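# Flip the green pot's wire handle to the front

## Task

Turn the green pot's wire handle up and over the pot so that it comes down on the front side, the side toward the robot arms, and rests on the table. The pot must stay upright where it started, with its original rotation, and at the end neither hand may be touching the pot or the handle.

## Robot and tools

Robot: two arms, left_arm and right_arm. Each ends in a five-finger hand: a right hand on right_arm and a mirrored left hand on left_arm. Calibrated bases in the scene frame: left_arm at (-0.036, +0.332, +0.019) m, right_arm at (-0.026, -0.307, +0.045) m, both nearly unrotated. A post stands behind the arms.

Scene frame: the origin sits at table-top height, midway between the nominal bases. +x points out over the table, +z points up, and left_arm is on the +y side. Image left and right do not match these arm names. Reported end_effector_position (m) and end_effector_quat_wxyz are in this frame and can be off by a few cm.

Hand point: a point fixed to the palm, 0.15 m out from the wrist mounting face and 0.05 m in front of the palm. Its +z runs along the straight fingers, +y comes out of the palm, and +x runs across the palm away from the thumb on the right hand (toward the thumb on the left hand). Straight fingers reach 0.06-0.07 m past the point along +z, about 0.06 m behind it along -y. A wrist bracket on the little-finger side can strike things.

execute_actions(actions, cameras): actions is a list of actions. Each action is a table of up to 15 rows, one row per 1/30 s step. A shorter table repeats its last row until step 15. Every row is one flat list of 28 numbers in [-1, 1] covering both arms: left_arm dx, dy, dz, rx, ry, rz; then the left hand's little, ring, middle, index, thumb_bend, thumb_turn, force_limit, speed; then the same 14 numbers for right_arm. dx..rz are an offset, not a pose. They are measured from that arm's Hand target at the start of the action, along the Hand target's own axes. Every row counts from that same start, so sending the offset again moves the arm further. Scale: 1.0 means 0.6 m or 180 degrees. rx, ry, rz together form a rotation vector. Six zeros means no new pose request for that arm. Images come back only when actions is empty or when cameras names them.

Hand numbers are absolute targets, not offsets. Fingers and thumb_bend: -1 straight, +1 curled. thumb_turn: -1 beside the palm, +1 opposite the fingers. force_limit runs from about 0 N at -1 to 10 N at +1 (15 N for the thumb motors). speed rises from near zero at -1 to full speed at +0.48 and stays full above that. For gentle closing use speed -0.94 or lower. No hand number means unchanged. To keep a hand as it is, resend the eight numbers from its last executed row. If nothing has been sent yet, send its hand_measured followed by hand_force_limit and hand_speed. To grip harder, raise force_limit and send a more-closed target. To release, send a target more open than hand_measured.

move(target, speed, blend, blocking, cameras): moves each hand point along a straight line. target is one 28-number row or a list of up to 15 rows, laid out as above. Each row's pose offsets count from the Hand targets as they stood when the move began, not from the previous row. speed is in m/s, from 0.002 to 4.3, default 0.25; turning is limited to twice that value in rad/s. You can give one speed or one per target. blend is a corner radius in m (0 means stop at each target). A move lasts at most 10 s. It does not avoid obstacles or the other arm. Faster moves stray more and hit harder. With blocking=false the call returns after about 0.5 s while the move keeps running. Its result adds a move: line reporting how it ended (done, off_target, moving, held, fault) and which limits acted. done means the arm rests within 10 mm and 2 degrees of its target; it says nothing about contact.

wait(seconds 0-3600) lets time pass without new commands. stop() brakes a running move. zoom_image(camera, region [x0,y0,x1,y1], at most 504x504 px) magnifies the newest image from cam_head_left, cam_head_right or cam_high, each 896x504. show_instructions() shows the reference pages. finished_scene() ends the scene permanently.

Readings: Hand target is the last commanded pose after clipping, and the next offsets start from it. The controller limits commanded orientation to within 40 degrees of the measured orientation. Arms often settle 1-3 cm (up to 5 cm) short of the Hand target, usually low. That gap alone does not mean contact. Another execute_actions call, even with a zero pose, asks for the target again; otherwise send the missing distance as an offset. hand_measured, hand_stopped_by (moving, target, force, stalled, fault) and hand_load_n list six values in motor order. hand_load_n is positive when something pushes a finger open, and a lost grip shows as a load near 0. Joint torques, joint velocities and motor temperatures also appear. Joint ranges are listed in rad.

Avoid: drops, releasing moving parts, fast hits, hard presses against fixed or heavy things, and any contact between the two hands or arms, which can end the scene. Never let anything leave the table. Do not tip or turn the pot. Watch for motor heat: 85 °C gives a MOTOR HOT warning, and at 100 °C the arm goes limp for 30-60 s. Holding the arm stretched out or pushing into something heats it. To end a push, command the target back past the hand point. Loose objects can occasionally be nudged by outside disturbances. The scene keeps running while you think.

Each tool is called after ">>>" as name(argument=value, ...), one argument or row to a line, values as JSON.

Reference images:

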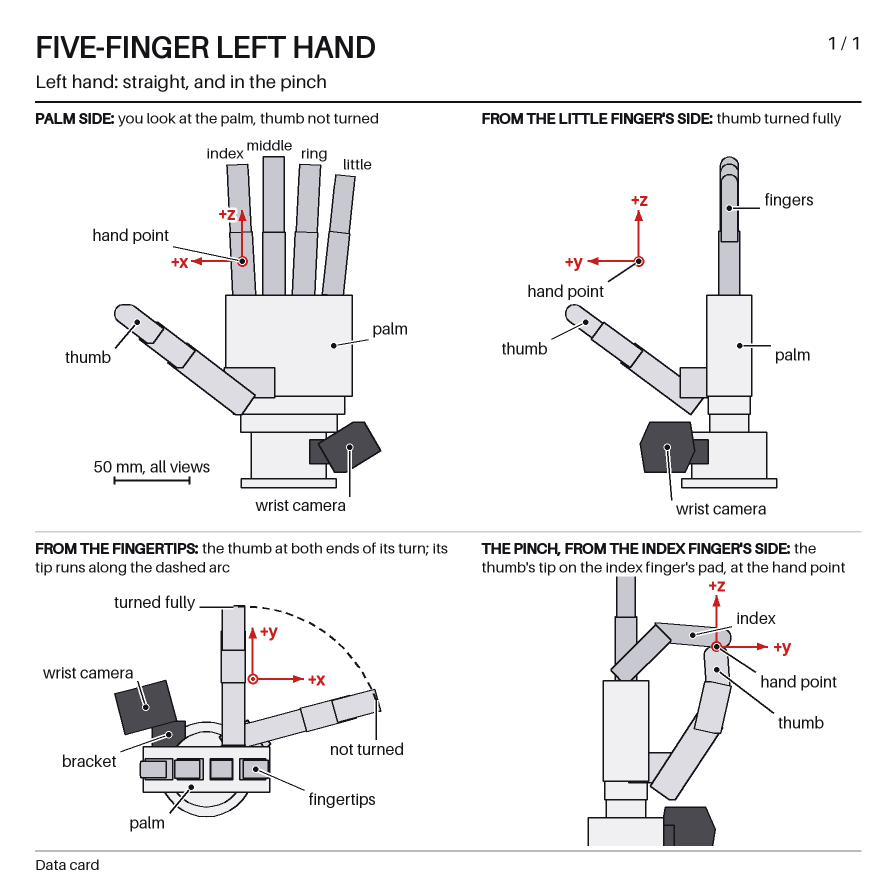

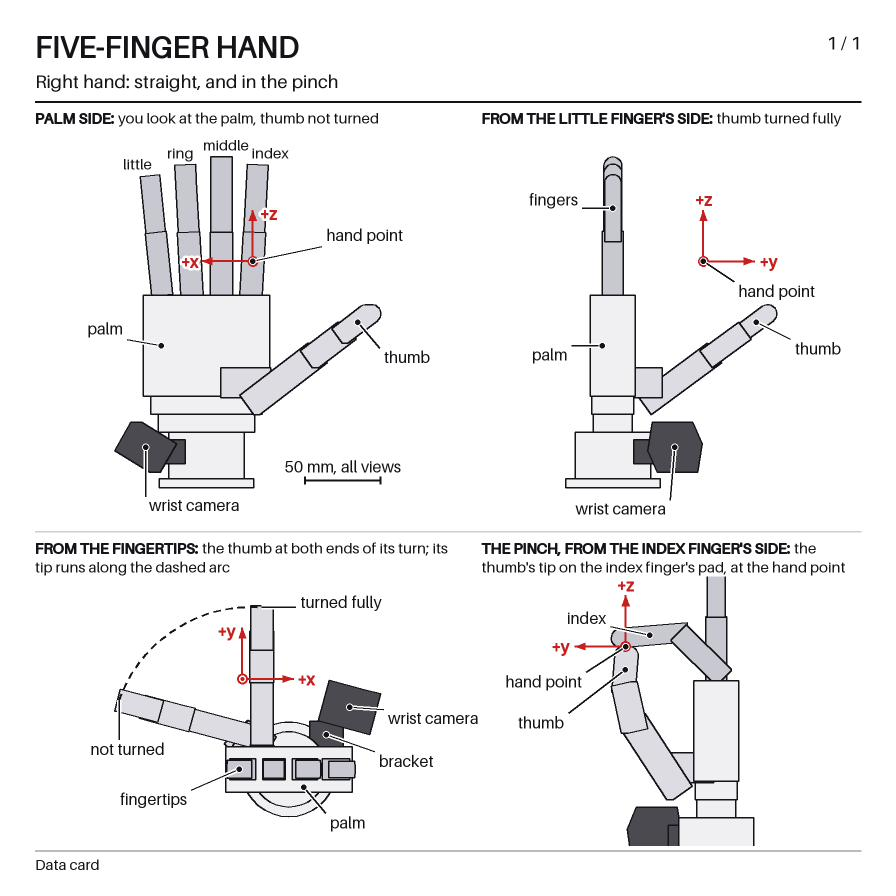

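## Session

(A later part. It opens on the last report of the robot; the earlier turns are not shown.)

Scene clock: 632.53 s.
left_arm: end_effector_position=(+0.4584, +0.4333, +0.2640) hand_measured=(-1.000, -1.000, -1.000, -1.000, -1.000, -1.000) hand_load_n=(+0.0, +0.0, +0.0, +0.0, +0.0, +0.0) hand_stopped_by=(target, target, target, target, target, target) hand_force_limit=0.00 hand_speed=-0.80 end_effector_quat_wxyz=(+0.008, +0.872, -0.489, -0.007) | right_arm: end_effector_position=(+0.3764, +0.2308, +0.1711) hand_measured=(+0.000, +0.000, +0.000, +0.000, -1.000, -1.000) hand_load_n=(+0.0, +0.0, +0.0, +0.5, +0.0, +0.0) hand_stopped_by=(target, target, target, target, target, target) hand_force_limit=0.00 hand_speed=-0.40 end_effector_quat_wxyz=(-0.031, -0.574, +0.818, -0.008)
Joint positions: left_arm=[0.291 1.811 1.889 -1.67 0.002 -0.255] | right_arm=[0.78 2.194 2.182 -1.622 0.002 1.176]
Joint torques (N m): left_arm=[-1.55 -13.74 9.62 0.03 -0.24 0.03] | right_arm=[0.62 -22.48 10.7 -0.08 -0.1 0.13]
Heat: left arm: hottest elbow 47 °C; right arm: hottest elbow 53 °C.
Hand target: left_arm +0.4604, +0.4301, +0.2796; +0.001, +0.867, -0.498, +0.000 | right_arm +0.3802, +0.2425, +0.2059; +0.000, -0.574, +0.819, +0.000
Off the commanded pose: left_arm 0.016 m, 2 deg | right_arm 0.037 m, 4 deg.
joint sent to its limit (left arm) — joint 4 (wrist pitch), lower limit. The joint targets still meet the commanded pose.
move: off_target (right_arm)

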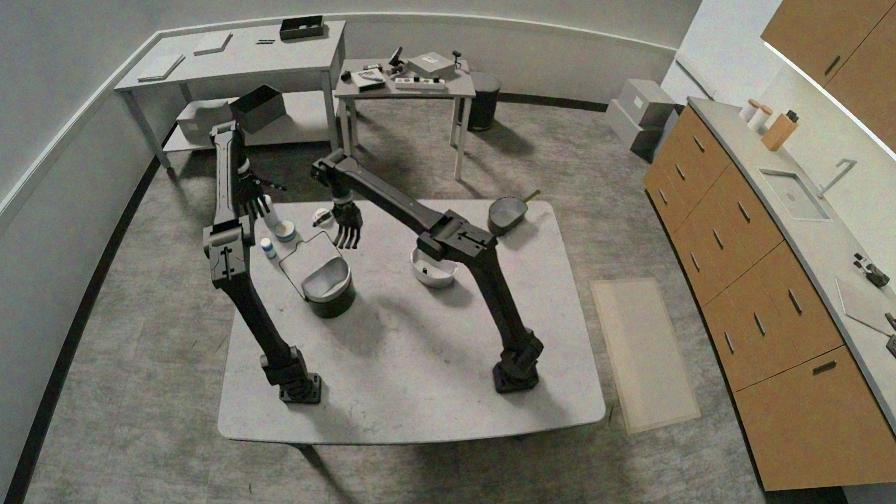

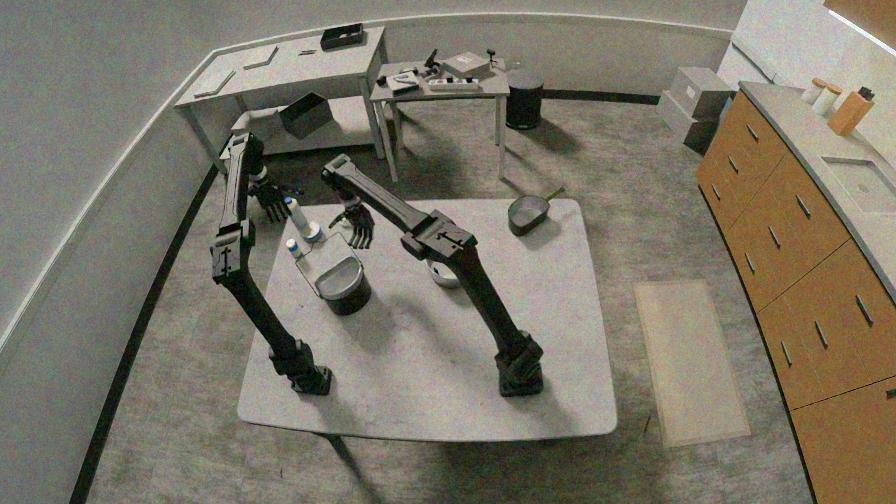

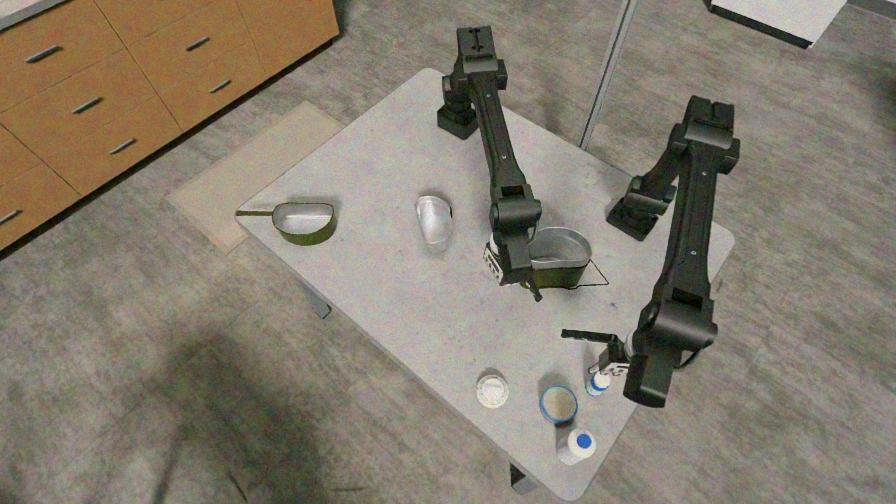

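>>> zoom_image(
  camera="cam_high",
  region=[500, 205, 620, 305],
)

>>> zoom_image(
  camera="cam_head_left",
  region=[270, 220, 370, 330],
)

>>> zoom_image(
  camera="cam_head_right",
  region=[285, 220, 385, 330],
)

Scaled by 4.200.

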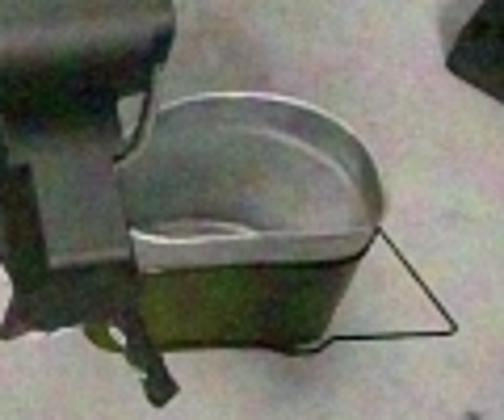

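Scaled by 4.582.

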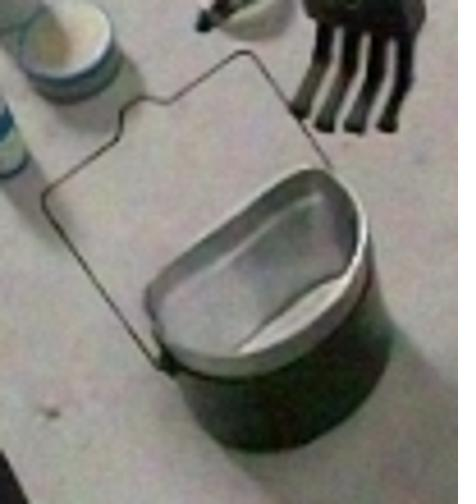

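Scaled by 4.582.

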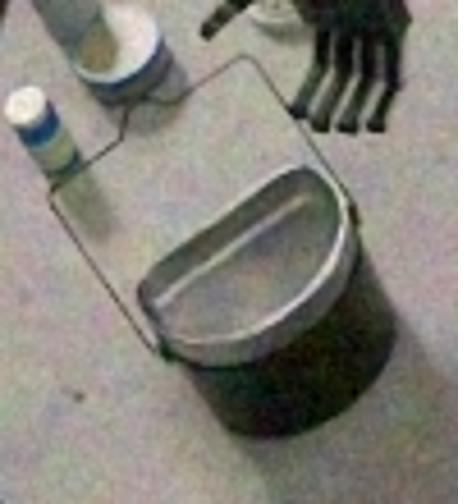

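>>> move(
  target=[0.062,0.095,0.136,0,0,-0.046,0,0,0,0,-1,1,0,-0.2,0,0,0,0,0,0,0,0,0,0,-1,-1,0,-0.4],
  speed=0.12,
  cameras=["cam_high","cam_head_left","cam_head_right"],
)

>>> zoom_image(
  camera="cam_high",
  region=[470, 200, 670, 380],
)

>>> zoom_image(
  camera="cam_head_left",
  region=[250, 180, 390, 330],
)

>>> zoom_image(
  camera="cam_head_right",
  region=[250, 180, 390, 330],
)

Scene clock: 701.93 s.
left_arm: end_effector_position=(+0.4278, +0.3732, +0.1897) hand_measured=(+0.000, +0.000, +0.000, +0.000, -1.000, +1.000) hand_load_n=(+0.0, +0.0, +0.0, +0.0, +0.0, +0.0) hand_stopped_by=(target, target, target, target, target, target) hand_force_limit=0.00 hand_speed=-0.20 end_effector_quat_wxyz=(+0.010, +0.900, -0.435, -0.012) | right_arm: end_effector_position=(+0.3764, +0.2308, +0.1711) hand_measured=(+0.000, +0.000, +0.000, +0.000, -1.000, -1.000) hand_load_n=(-0.5, +0.0, +0.0, +0.5, +0.0, +0.0) hand_stopped_by=(target, target, target, target, target, target) hand_force_limit=0.00 hand_speed=-0.40 end_effector_quat_wxyz=(-0.031, -0.574, +0.818, -0.008)
Joint positions: left_arm=[0.206 1.688 1.526 -1.44 0.002 -0.463] | right_arm=[0.78 2.194 2.182 -1.622 0.002 1.176]
Joint torques (N m): left_arm=[-2.02 -13.04 7.41 0.76 -0.24 -0.16] | right_arm=[0.67 -22.42 10.63 0.01 -0.1 0.12]
Motor temperatures (°C): left_arm=[28 40 47 28 26 28] | right_arm=[36 48 55 28 27 29]
Heat: left arm: hottest elbow 47 °C; right arm: hottest elbow 55 °C.
Hand target: left_arm +0.4298, +0.3691, +0.1982; +0.001, +0.901, -0.434, +0.000 | right_arm +0.3802, +0.2425, +0.2058; +0.000, -0.574, +0.819, +0.000
Off the commanded pose: left_arm 0.010 m, 2 deg | right_arm 0.037 m, 4 deg.
move: done

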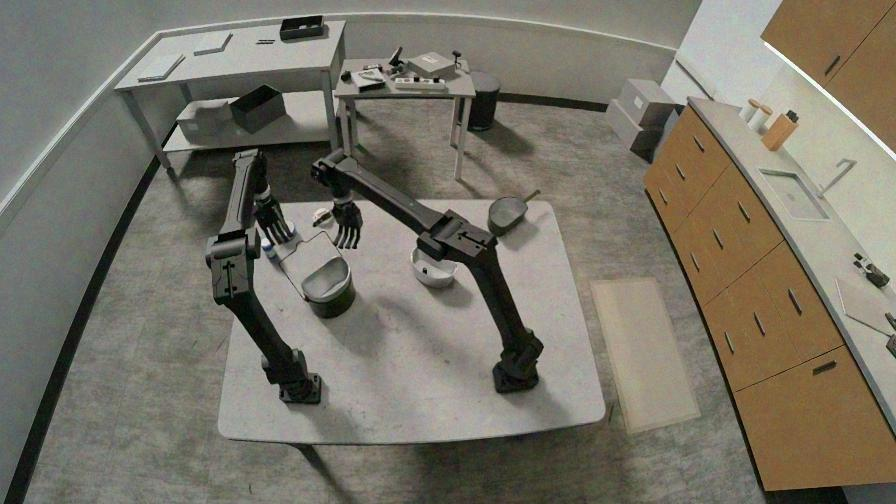

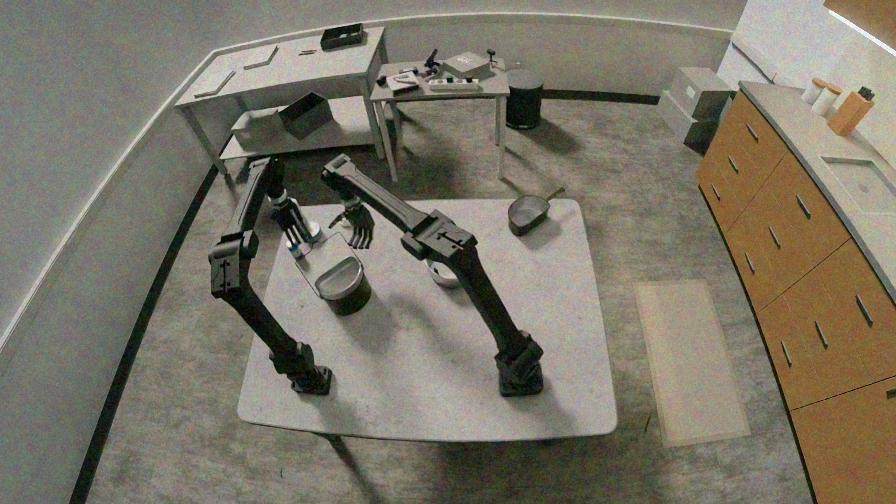

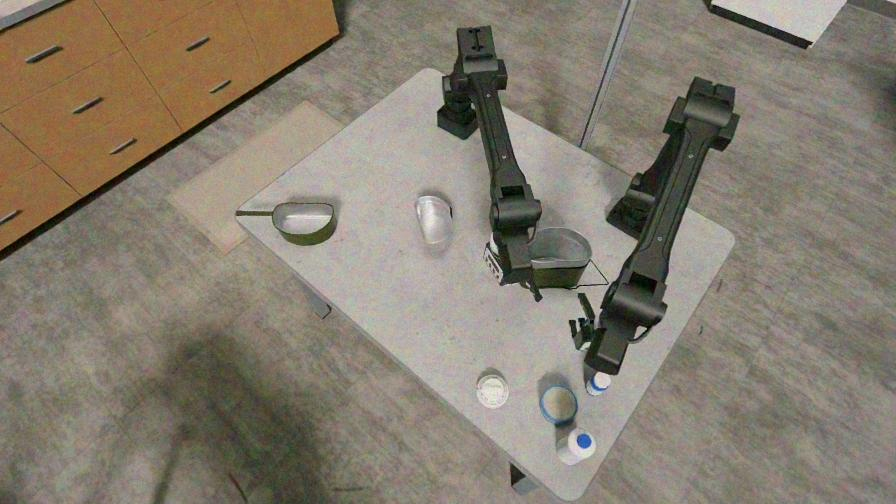

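Scaled by 2.520.

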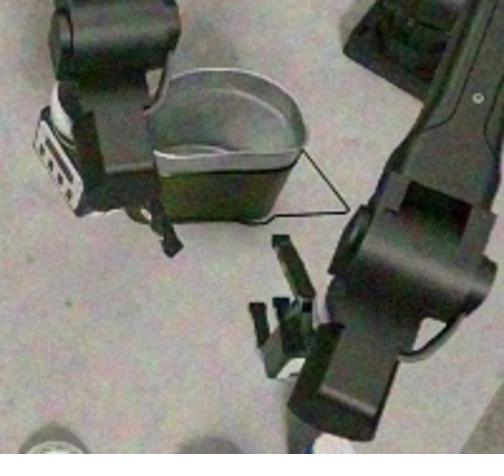

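Scaled by 3.360.

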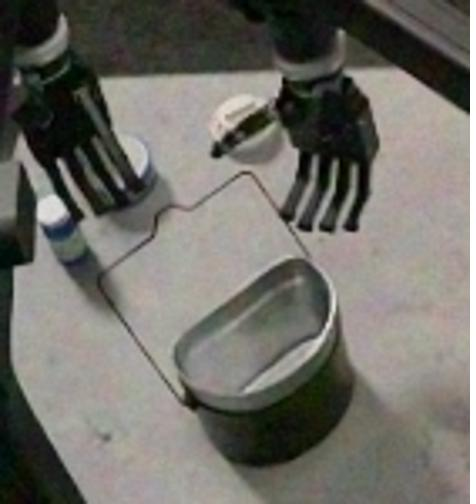

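Scaled by 3.360.

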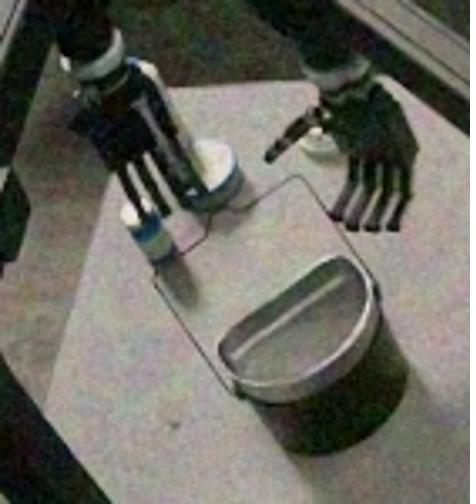

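>>> move(
  target=[0.001,0.12,0.008,0,0,0,0,0,0,0,-1,1,0,-0.2,0,0,0,0,0,0,0,0,0,0,-1,-1,0,-0.4],
  speed=0.1,
  cameras=["cam_high","cam_head_left","cam_head_right"],
)

>>> zoom_image(
  camera="cam_high",
  region=[490, 220, 640, 340],
)

>>> zoom_image(
  camera="cam_head_left",
  region=[260, 200, 370, 320],
)

>>> zoom_image(
  camera="cam_head_right",
  region=[280, 200, 390, 320],
)

Scene clock: 718.13 s.
left_arm: end_effector_position=(+0.3722, +0.3278, +0.1887) hand_measured=(+0.000, +0.000, +0.000, +0.000, -1.000, +1.000) hand_load_n=(+0.5, +0.0, +0.0, +0.0, +0.0, +0.0) hand_stopped_by=(target, target, target, target, target, target) hand_force_limit=0.00 hand_speed=-0.20 end_effector_quat_wxyz=(+0.007, +0.900, -0.435, -0.010) | right_arm: end_effector_position=(+0.3764, +0.2308, +0.1711) hand_measured=(+0.000, +0.000, +0.000, +0.000, -1.000, -1.000) hand_load_n=(+0.0, +0.0, +0.0, +0.5, +0.0, +0.0) hand_stopped_by=(target, target, target, target, target, target) hand_force_limit=0.00 hand_speed=-0.40 end_effector_quat_wxyz=(-0.031, -0.574, +0.818, -0.008)
Joint positions: left_arm=[0.131 1.524 1.325 -1.396 0.002 -0.539] | right_arm=[0.78 2.194 2.182 -1.622 0.002 1.176]
Joint torques (N m): left_arm=[-1.9 -10.17 7.1 0.77 -0.23 -0.18] | right_arm=[0.62 -22.42 10.65 0.02 -0.1 0.12]
Motor temperatures (°C): left_arm=[28 41 44 28 26 28] | right_arm=[36 48 56 28 27 29]
Heat: left arm: hottest elbow 44 °C; right arm: hottest elbow 56 °C.
Hand target: left_arm +0.3739, +0.3237, +0.1934; +0.001, +0.901, -0.434, +0.000 | right_arm +0.3802, +0.2425, +0.2058; +0.000, -0.574, +0.819, +0.000
Off the commanded pose: left_arm 0.007 m, 1 deg | right_arm 0.037 m, 4 deg.
move: done

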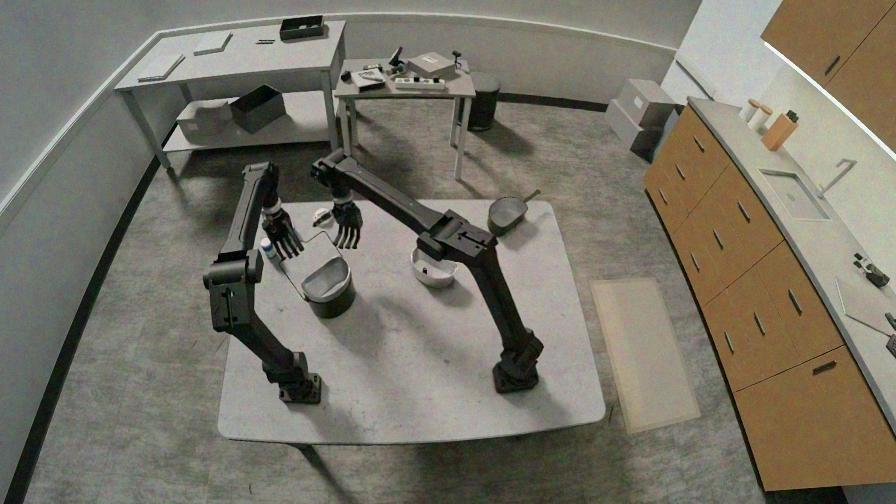

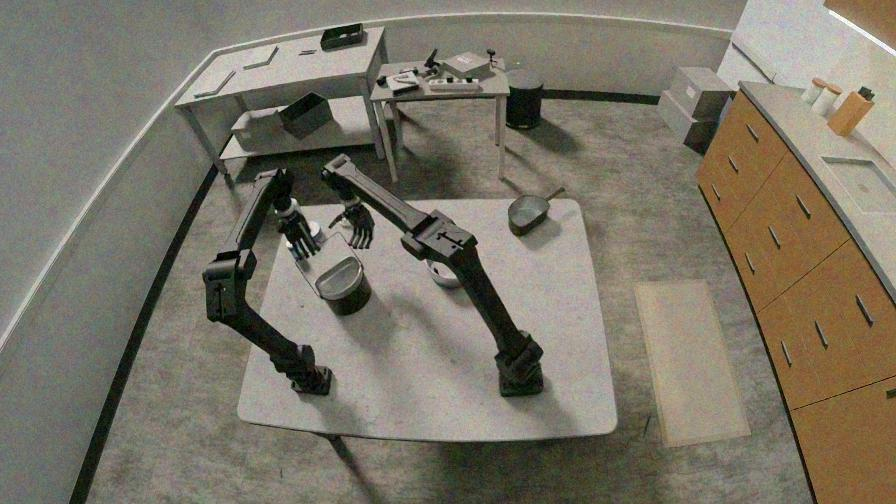

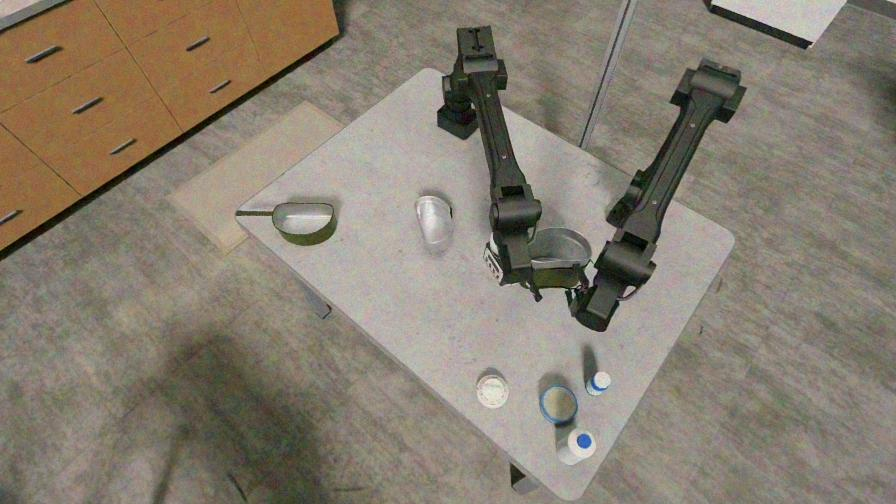

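Scaled by 3.360.

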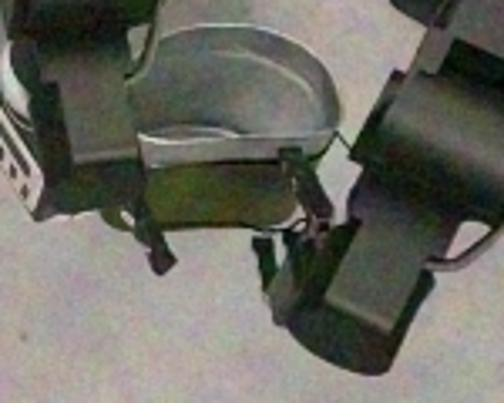

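Scaled by 4.200.

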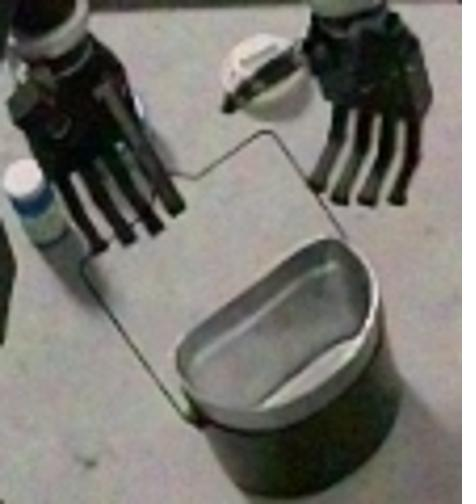

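Scaled by 4.200.

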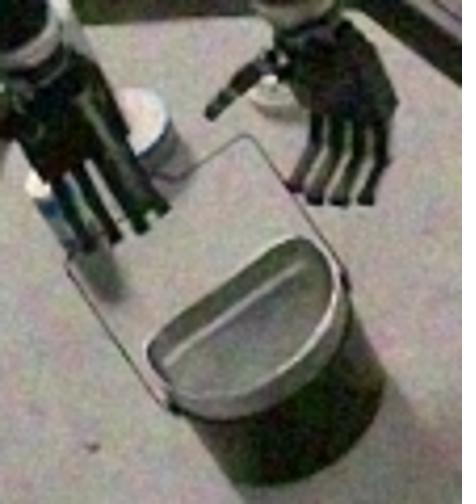

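>>> move(
  target=[0,0.083,0.009,0,0,0,0,0,0,0,-1,1,0,-0.2,0,0,0,0,0,0,0,0,0,0,-1,-1,0,-0.4],
  speed=0.08,
  cameras=["cam_high","cam_head_left","cam_head_right"],
)

>>> zoom_image(
  camera="cam_high",
  region=[490, 220, 640, 340],
)

>>> zoom_image(
  camera="cam_head_left",
  region=[260, 200, 370, 320],
)

>>> zoom_image(
  camera="cam_head_right",
  region=[280, 200, 390, 320],
)

Scene clock: 737.37 s.
left_arm: end_effector_position=(+0.3335, +0.2966, +0.1844) hand_measured=(+0.000, +0.000, +0.000, +0.000, -1.000, +1.000) hand_load_n=(+0.0, +0.0, +0.0, +0.0, +0.0, +0.0) hand_stopped_by=(target, target, target, target, target, target) hand_force_limit=0.00 hand_speed=-0.20 end_effector_quat_wxyz=(+0.007, +0.901, -0.434, -0.010) | right_arm: end_effector_position=(+0.3762, +0.2306, +0.1711) hand_measured=(+0.000, +0.000, +0.000, +0.000, -1.000, -1.000) hand_load_n=(+0.0, +0.0, +0.0, +0.0, +0.0, +0.0) hand_stopped_by=(target, target, target, target, target, target) hand_force_limit=0.00 hand_speed=-0.40 end_effector_quat_wxyz=(-0.031, -0.574, +0.818, -0.008)
Joint positions: left_arm=[0.066 1.419 1.2 -1.376 0.002 -0.605] | right_arm=[0.78 2.194 2.182 -1.623 0.002 1.176]
Joint torques (N m): left_arm=[-1.9 -8.35 7.17 0.76 -0.23 -0.19] | right_arm=[0.62 -22.42 10.63 0.05 -0.1 0.12]
Motor temperatures (°C): left_arm=[28 40 42 28 26 28] | right_arm=[36 48 56 28 27 29]
Heat: left arm: hottest elbow 42 °C; right arm: hottest elbow 56 °C.
Hand target: left_arm +0.3348, +0.2927, +0.1882; +0.001, +0.901, -0.434, +0.000 | right_arm +0.3802, +0.2425, +0.2058; +0.000, -0.574, +0.819, +0.000
Off the commanded pose: left_arm 0.006 m, 1 deg | right_arm 0.037 m, 4 deg.
move: done

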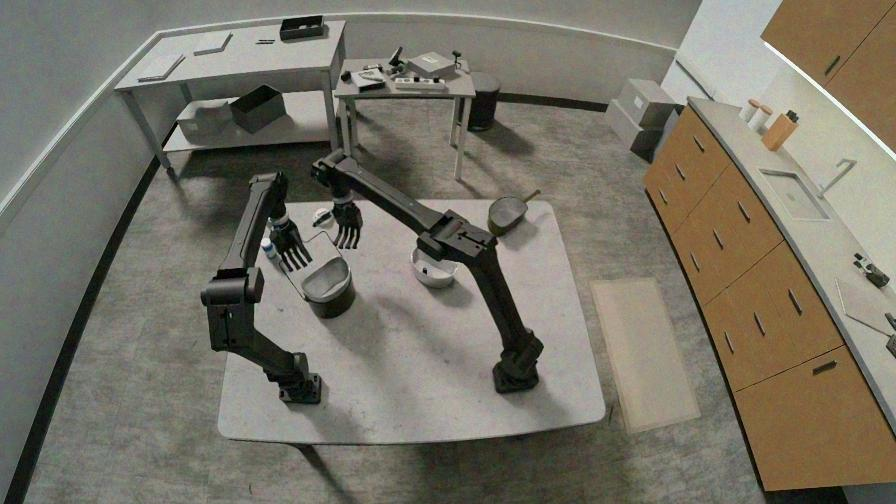

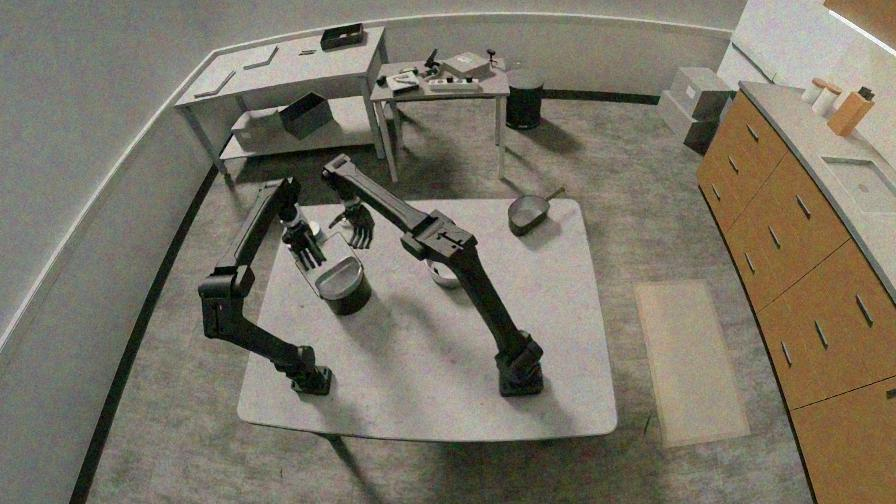

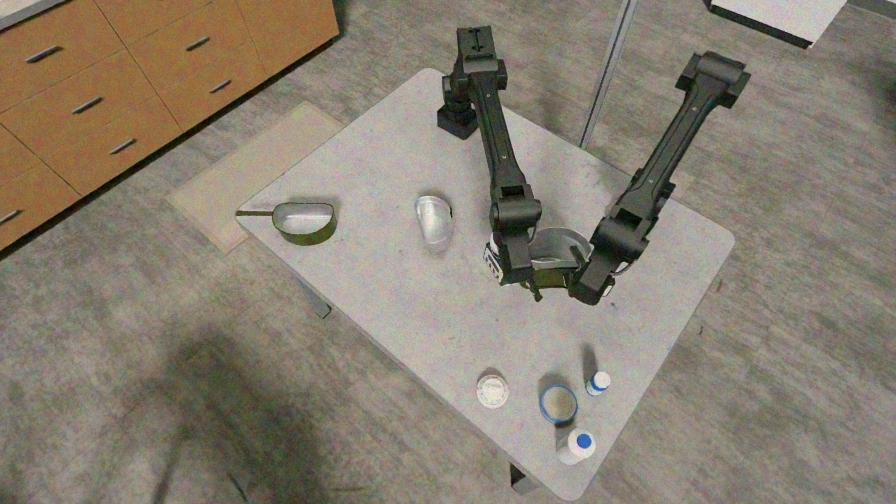

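Scaled by 3.360.

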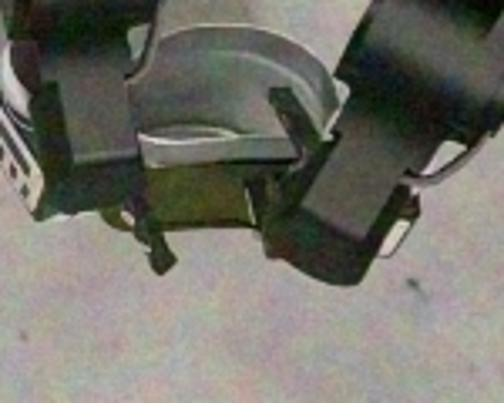

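Scaled by 4.200.

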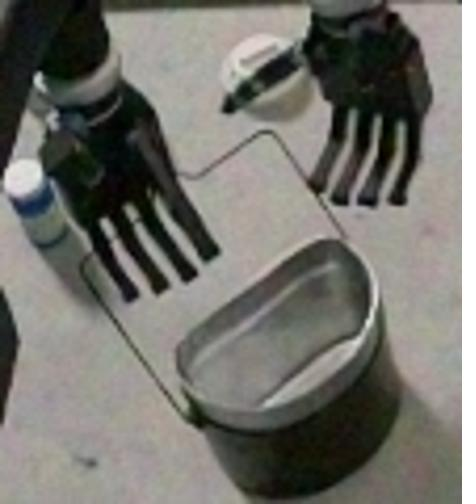

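Scaled by 4.200.

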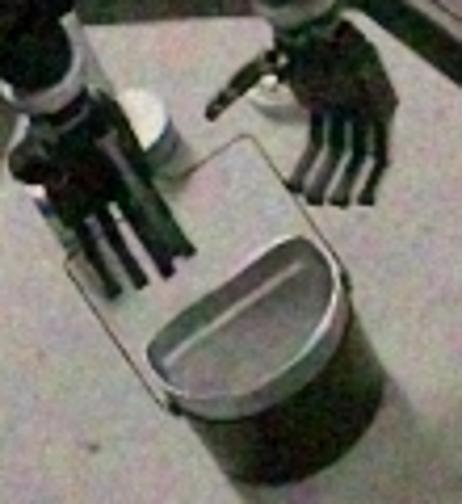

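>>> zoom_image(
  camera="cam_head_left",
  region=[270, 230, 325, 280],
)

>>> zoom_image(
  camera="cam_head_right",
  region=[285, 230, 340, 280],
)

Scaled by 9.164.

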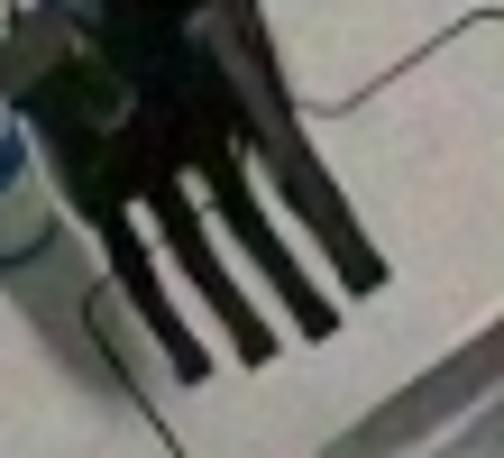

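Scaled by 9.164.

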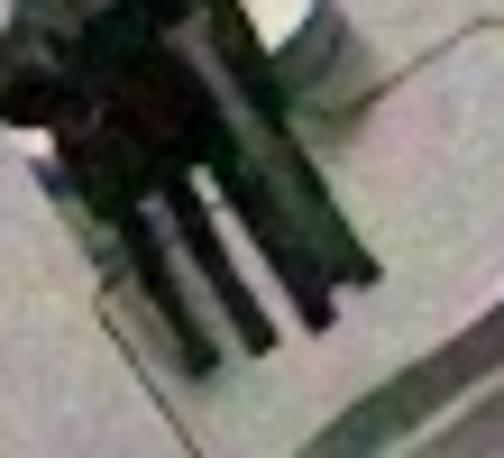

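>>> move(
  target=[0,0,0,0,0,0,0,0,0.2,0.2,0,1,-0.5,-0.5,0,0,0,0,0,0,0,0,0,0,-1,-1,0,-0.4],
  cameras=["cam_high","cam_head_left","cam_head_right"],
)

>>> zoom_image(
  camera="cam_head_left",
  region=[270, 230, 325, 280],
)

>>> zoom_image(
  camera="cam_high",
  region=[550, 235, 610, 305],
)

Scene clock: 754.13 s.
left_arm: end_effector_position=(+0.3336, +0.2966, +0.1844) hand_measured=(+0.000, +0.000, +0.200, +0.200, +0.000, +1.000) hand_load_n=(+0.0, +0.0, +0.0, +0.0, +0.0, +0.0) hand_stopped_by=(target, target, target, target, target, target) hand_force_limit=-0.50 hand_speed=-0.50 end_effector_quat_wxyz=(+0.007, +0.901, -0.434, -0.010) | right_arm: end_effector_position=(+0.3762, +0.2306, +0.1711) hand_measured=(+0.000, +0.000, +0.000, +0.000, -1.000, -1.000) hand_load_n=(+0.0, +0.0, +0.0, +0.0, +0.0, +0.5) hand_stopped_by=(target, target, target, target, target, target) hand_force_limit=0.00 hand_speed=-0.40 end_effector_quat_wxyz=(-0.031, -0.574, +0.818, -0.008)
Joint positions: left_arm=[0.066 1.419 1.2 -1.376 0.002 -0.605] | right_arm=[0.78 2.194 2.182 -1.623 0.002 1.176]
Joint torques (N m): left_arm=[-1.79 -8.35 7.05 0.75 -0.23 -0.16] | right_arm=[0.67 -22.42 10.62 0.05 -0.1 0.12]
Motor temperatures (°C): left_arm=[28 38 42 28 26 27] | right_arm=[36 49 57 28 27 29]
Heat: left arm: hottest elbow 42 °C; right arm: hottest elbow 57 °C.
Hand target: left_arm +0.3348, +0.2927, +0.1882; +0.001, +0.901, -0.434, +0.000 | right_arm +0.3802, +0.2425, +0.2058; +0.000, -0.574, +0.819, +0.000
Off the commanded pose: left_arm 0.006 m, 1 deg | right_arm 0.037 m, 4 deg.
move: done

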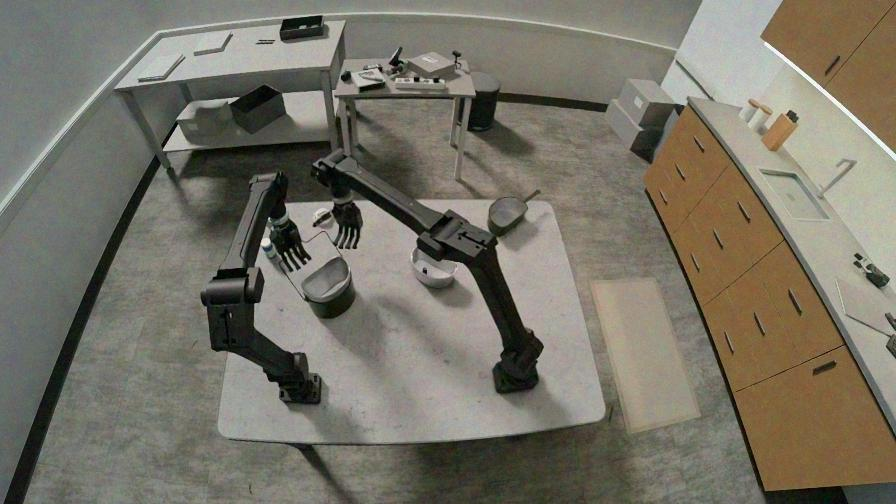

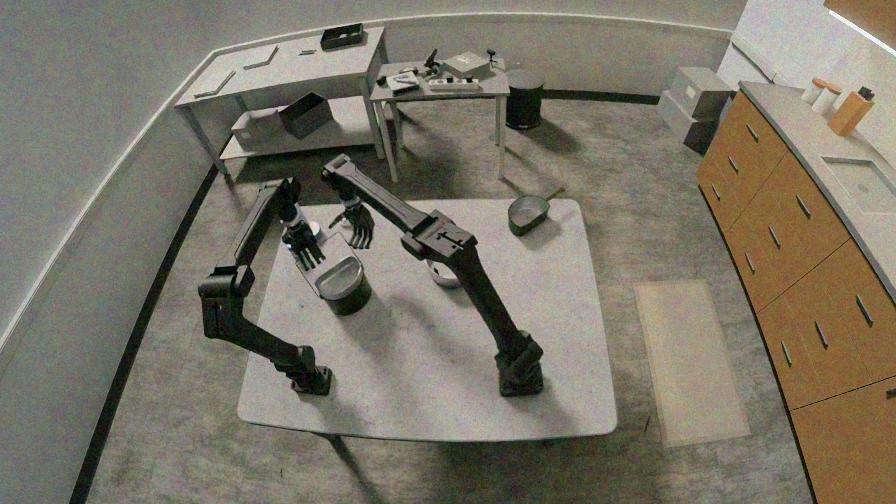

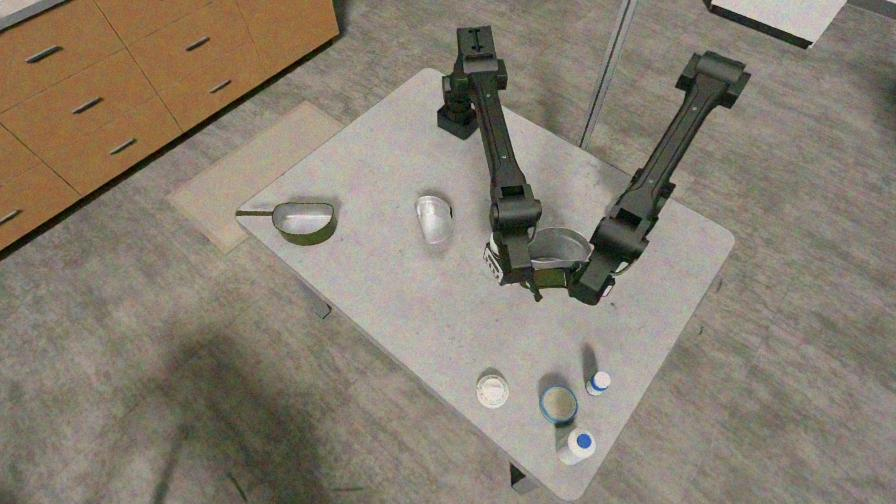

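Scaled by 9.164.

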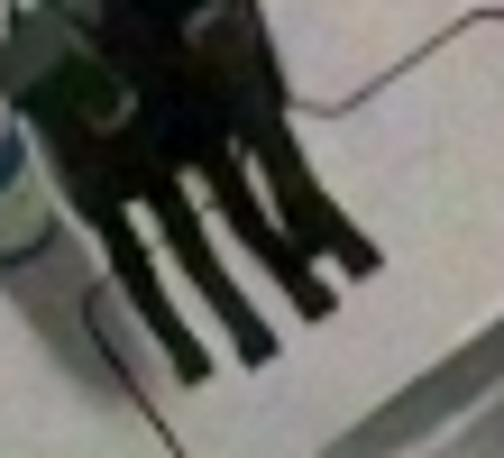

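Scaled by 7.200.

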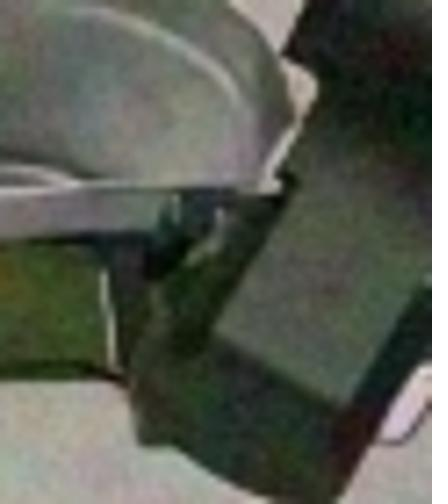

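>>> execute_actions(
  actions=[
    [[0,0,0,0,0,0,0,0,0.35,0.35,0.25,1,-0.6,-0.7,0,0,0,0,0,0,0,0,0,0,-1,-1,0,-0.4]],
    [[0,0,0,0,0,0,0,0,0.35,0.35,0.25,1,-0.6,-0.7,0,0,0,0,0,0,0,0,0,0,-1,-1,0,-0.4]],
  ],
  cameras=["cam_head_left","cam_head_right","cam_high"],
)

>>> zoom_image(
  camera="cam_head_left",
  region=[270, 230, 325, 280],
)

Scene clock: 760.67 s.
left_arm: end_effector_position=(+0.3336, +0.2966, +0.1844) hand_measured=(+0.000, +0.000, +0.224, +0.250, +0.082, +1.000) hand_load_n=(+0.0, +0.0, +2.0, +4.0, +3.5, +0.0) hand_stopped_by=(target, target, force, force, force, target) hand_force_limit=-0.60 hand_speed=-0.70 end_effector_quat_wxyz=(+0.007, +0.901, -0.434, -0.010) | right_arm: end_effector_position=(+0.3762, +0.2306, +0.1711) hand_measured=(+0.000, +0.000, +0.000, +0.000, -1.000, -1.000) hand_load_n=(+0.0, +0.0, +0.0, +0.0, +0.0, +0.0) hand_stopped_by=(target, target, target, target, target, target) hand_force_limit=0.00 hand_speed=-0.40 end_effector_quat_wxyz=(-0.031, -0.574, +0.818, -0.008)
Joint positions: left_arm=[0.066 1.419 1.2 -1.376 0.002 -0.605] | right_arm=[0.78 2.194 2.182 -1.623 0.002 1.176]
Joint torques (N m): left_arm=[-1.85 -8.29 7.17 0.75 -0.25 -0.16] | right_arm=[0.62 -22.42 10.63 0.05 -0.1 0.12]
Motor temperatures (°C): left_arm=[28 38 41 28 26 27] | right_arm=[36 49 57 28 27 29]
Heat: left arm: hottest elbow 41 °C; right arm: hottest elbow 57 °C.
Hand target: left_arm +0.3348, +0.2927, +0.1882; +0.001, +0.901, -0.434, +0.000 | right_arm +0.3802, +0.2425, +0.2058; +0.000, -0.574, +0.819, +0.000
Off the commanded pose: left_arm 0.006 m, 1 deg | right_arm 0.037 m, 4 deg.

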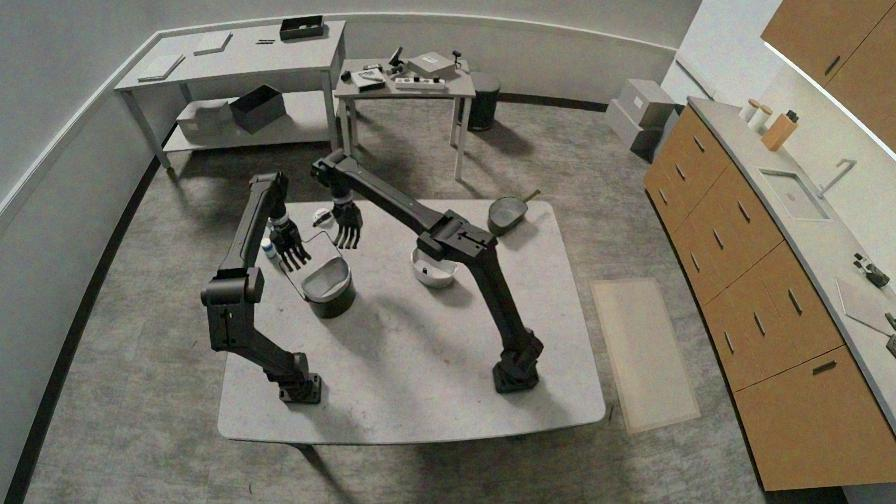

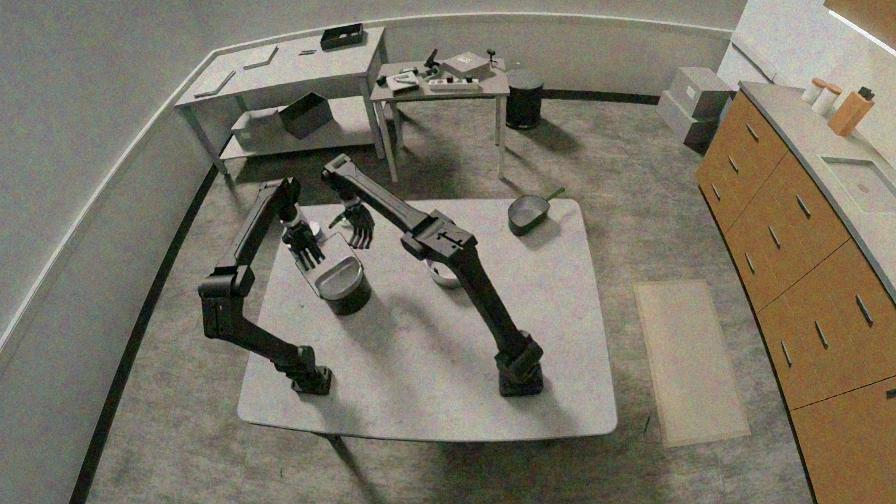

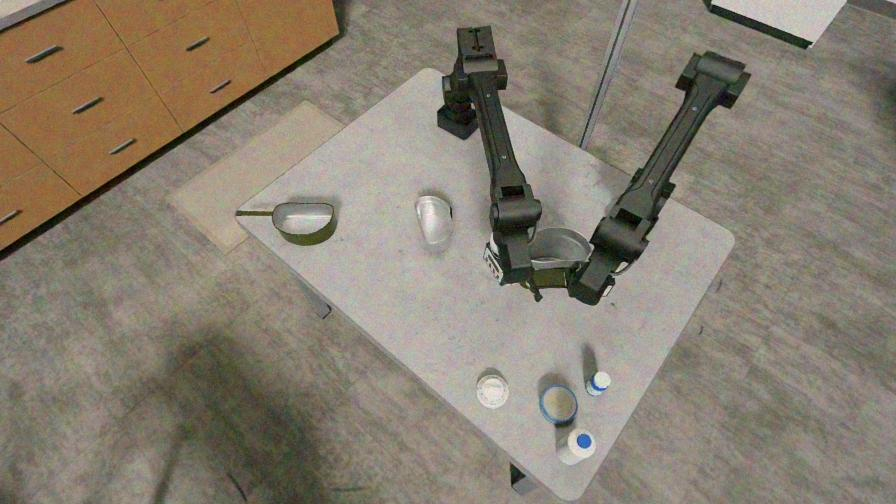

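Scaled by 9.164.

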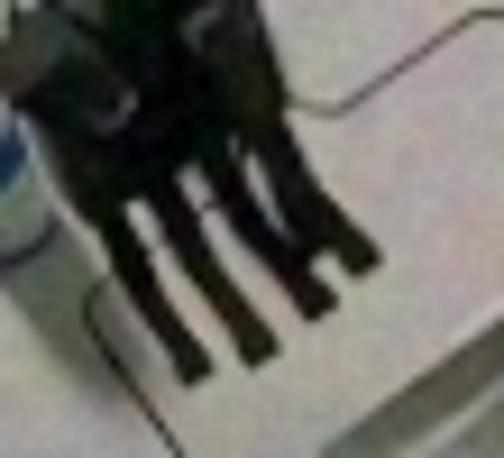

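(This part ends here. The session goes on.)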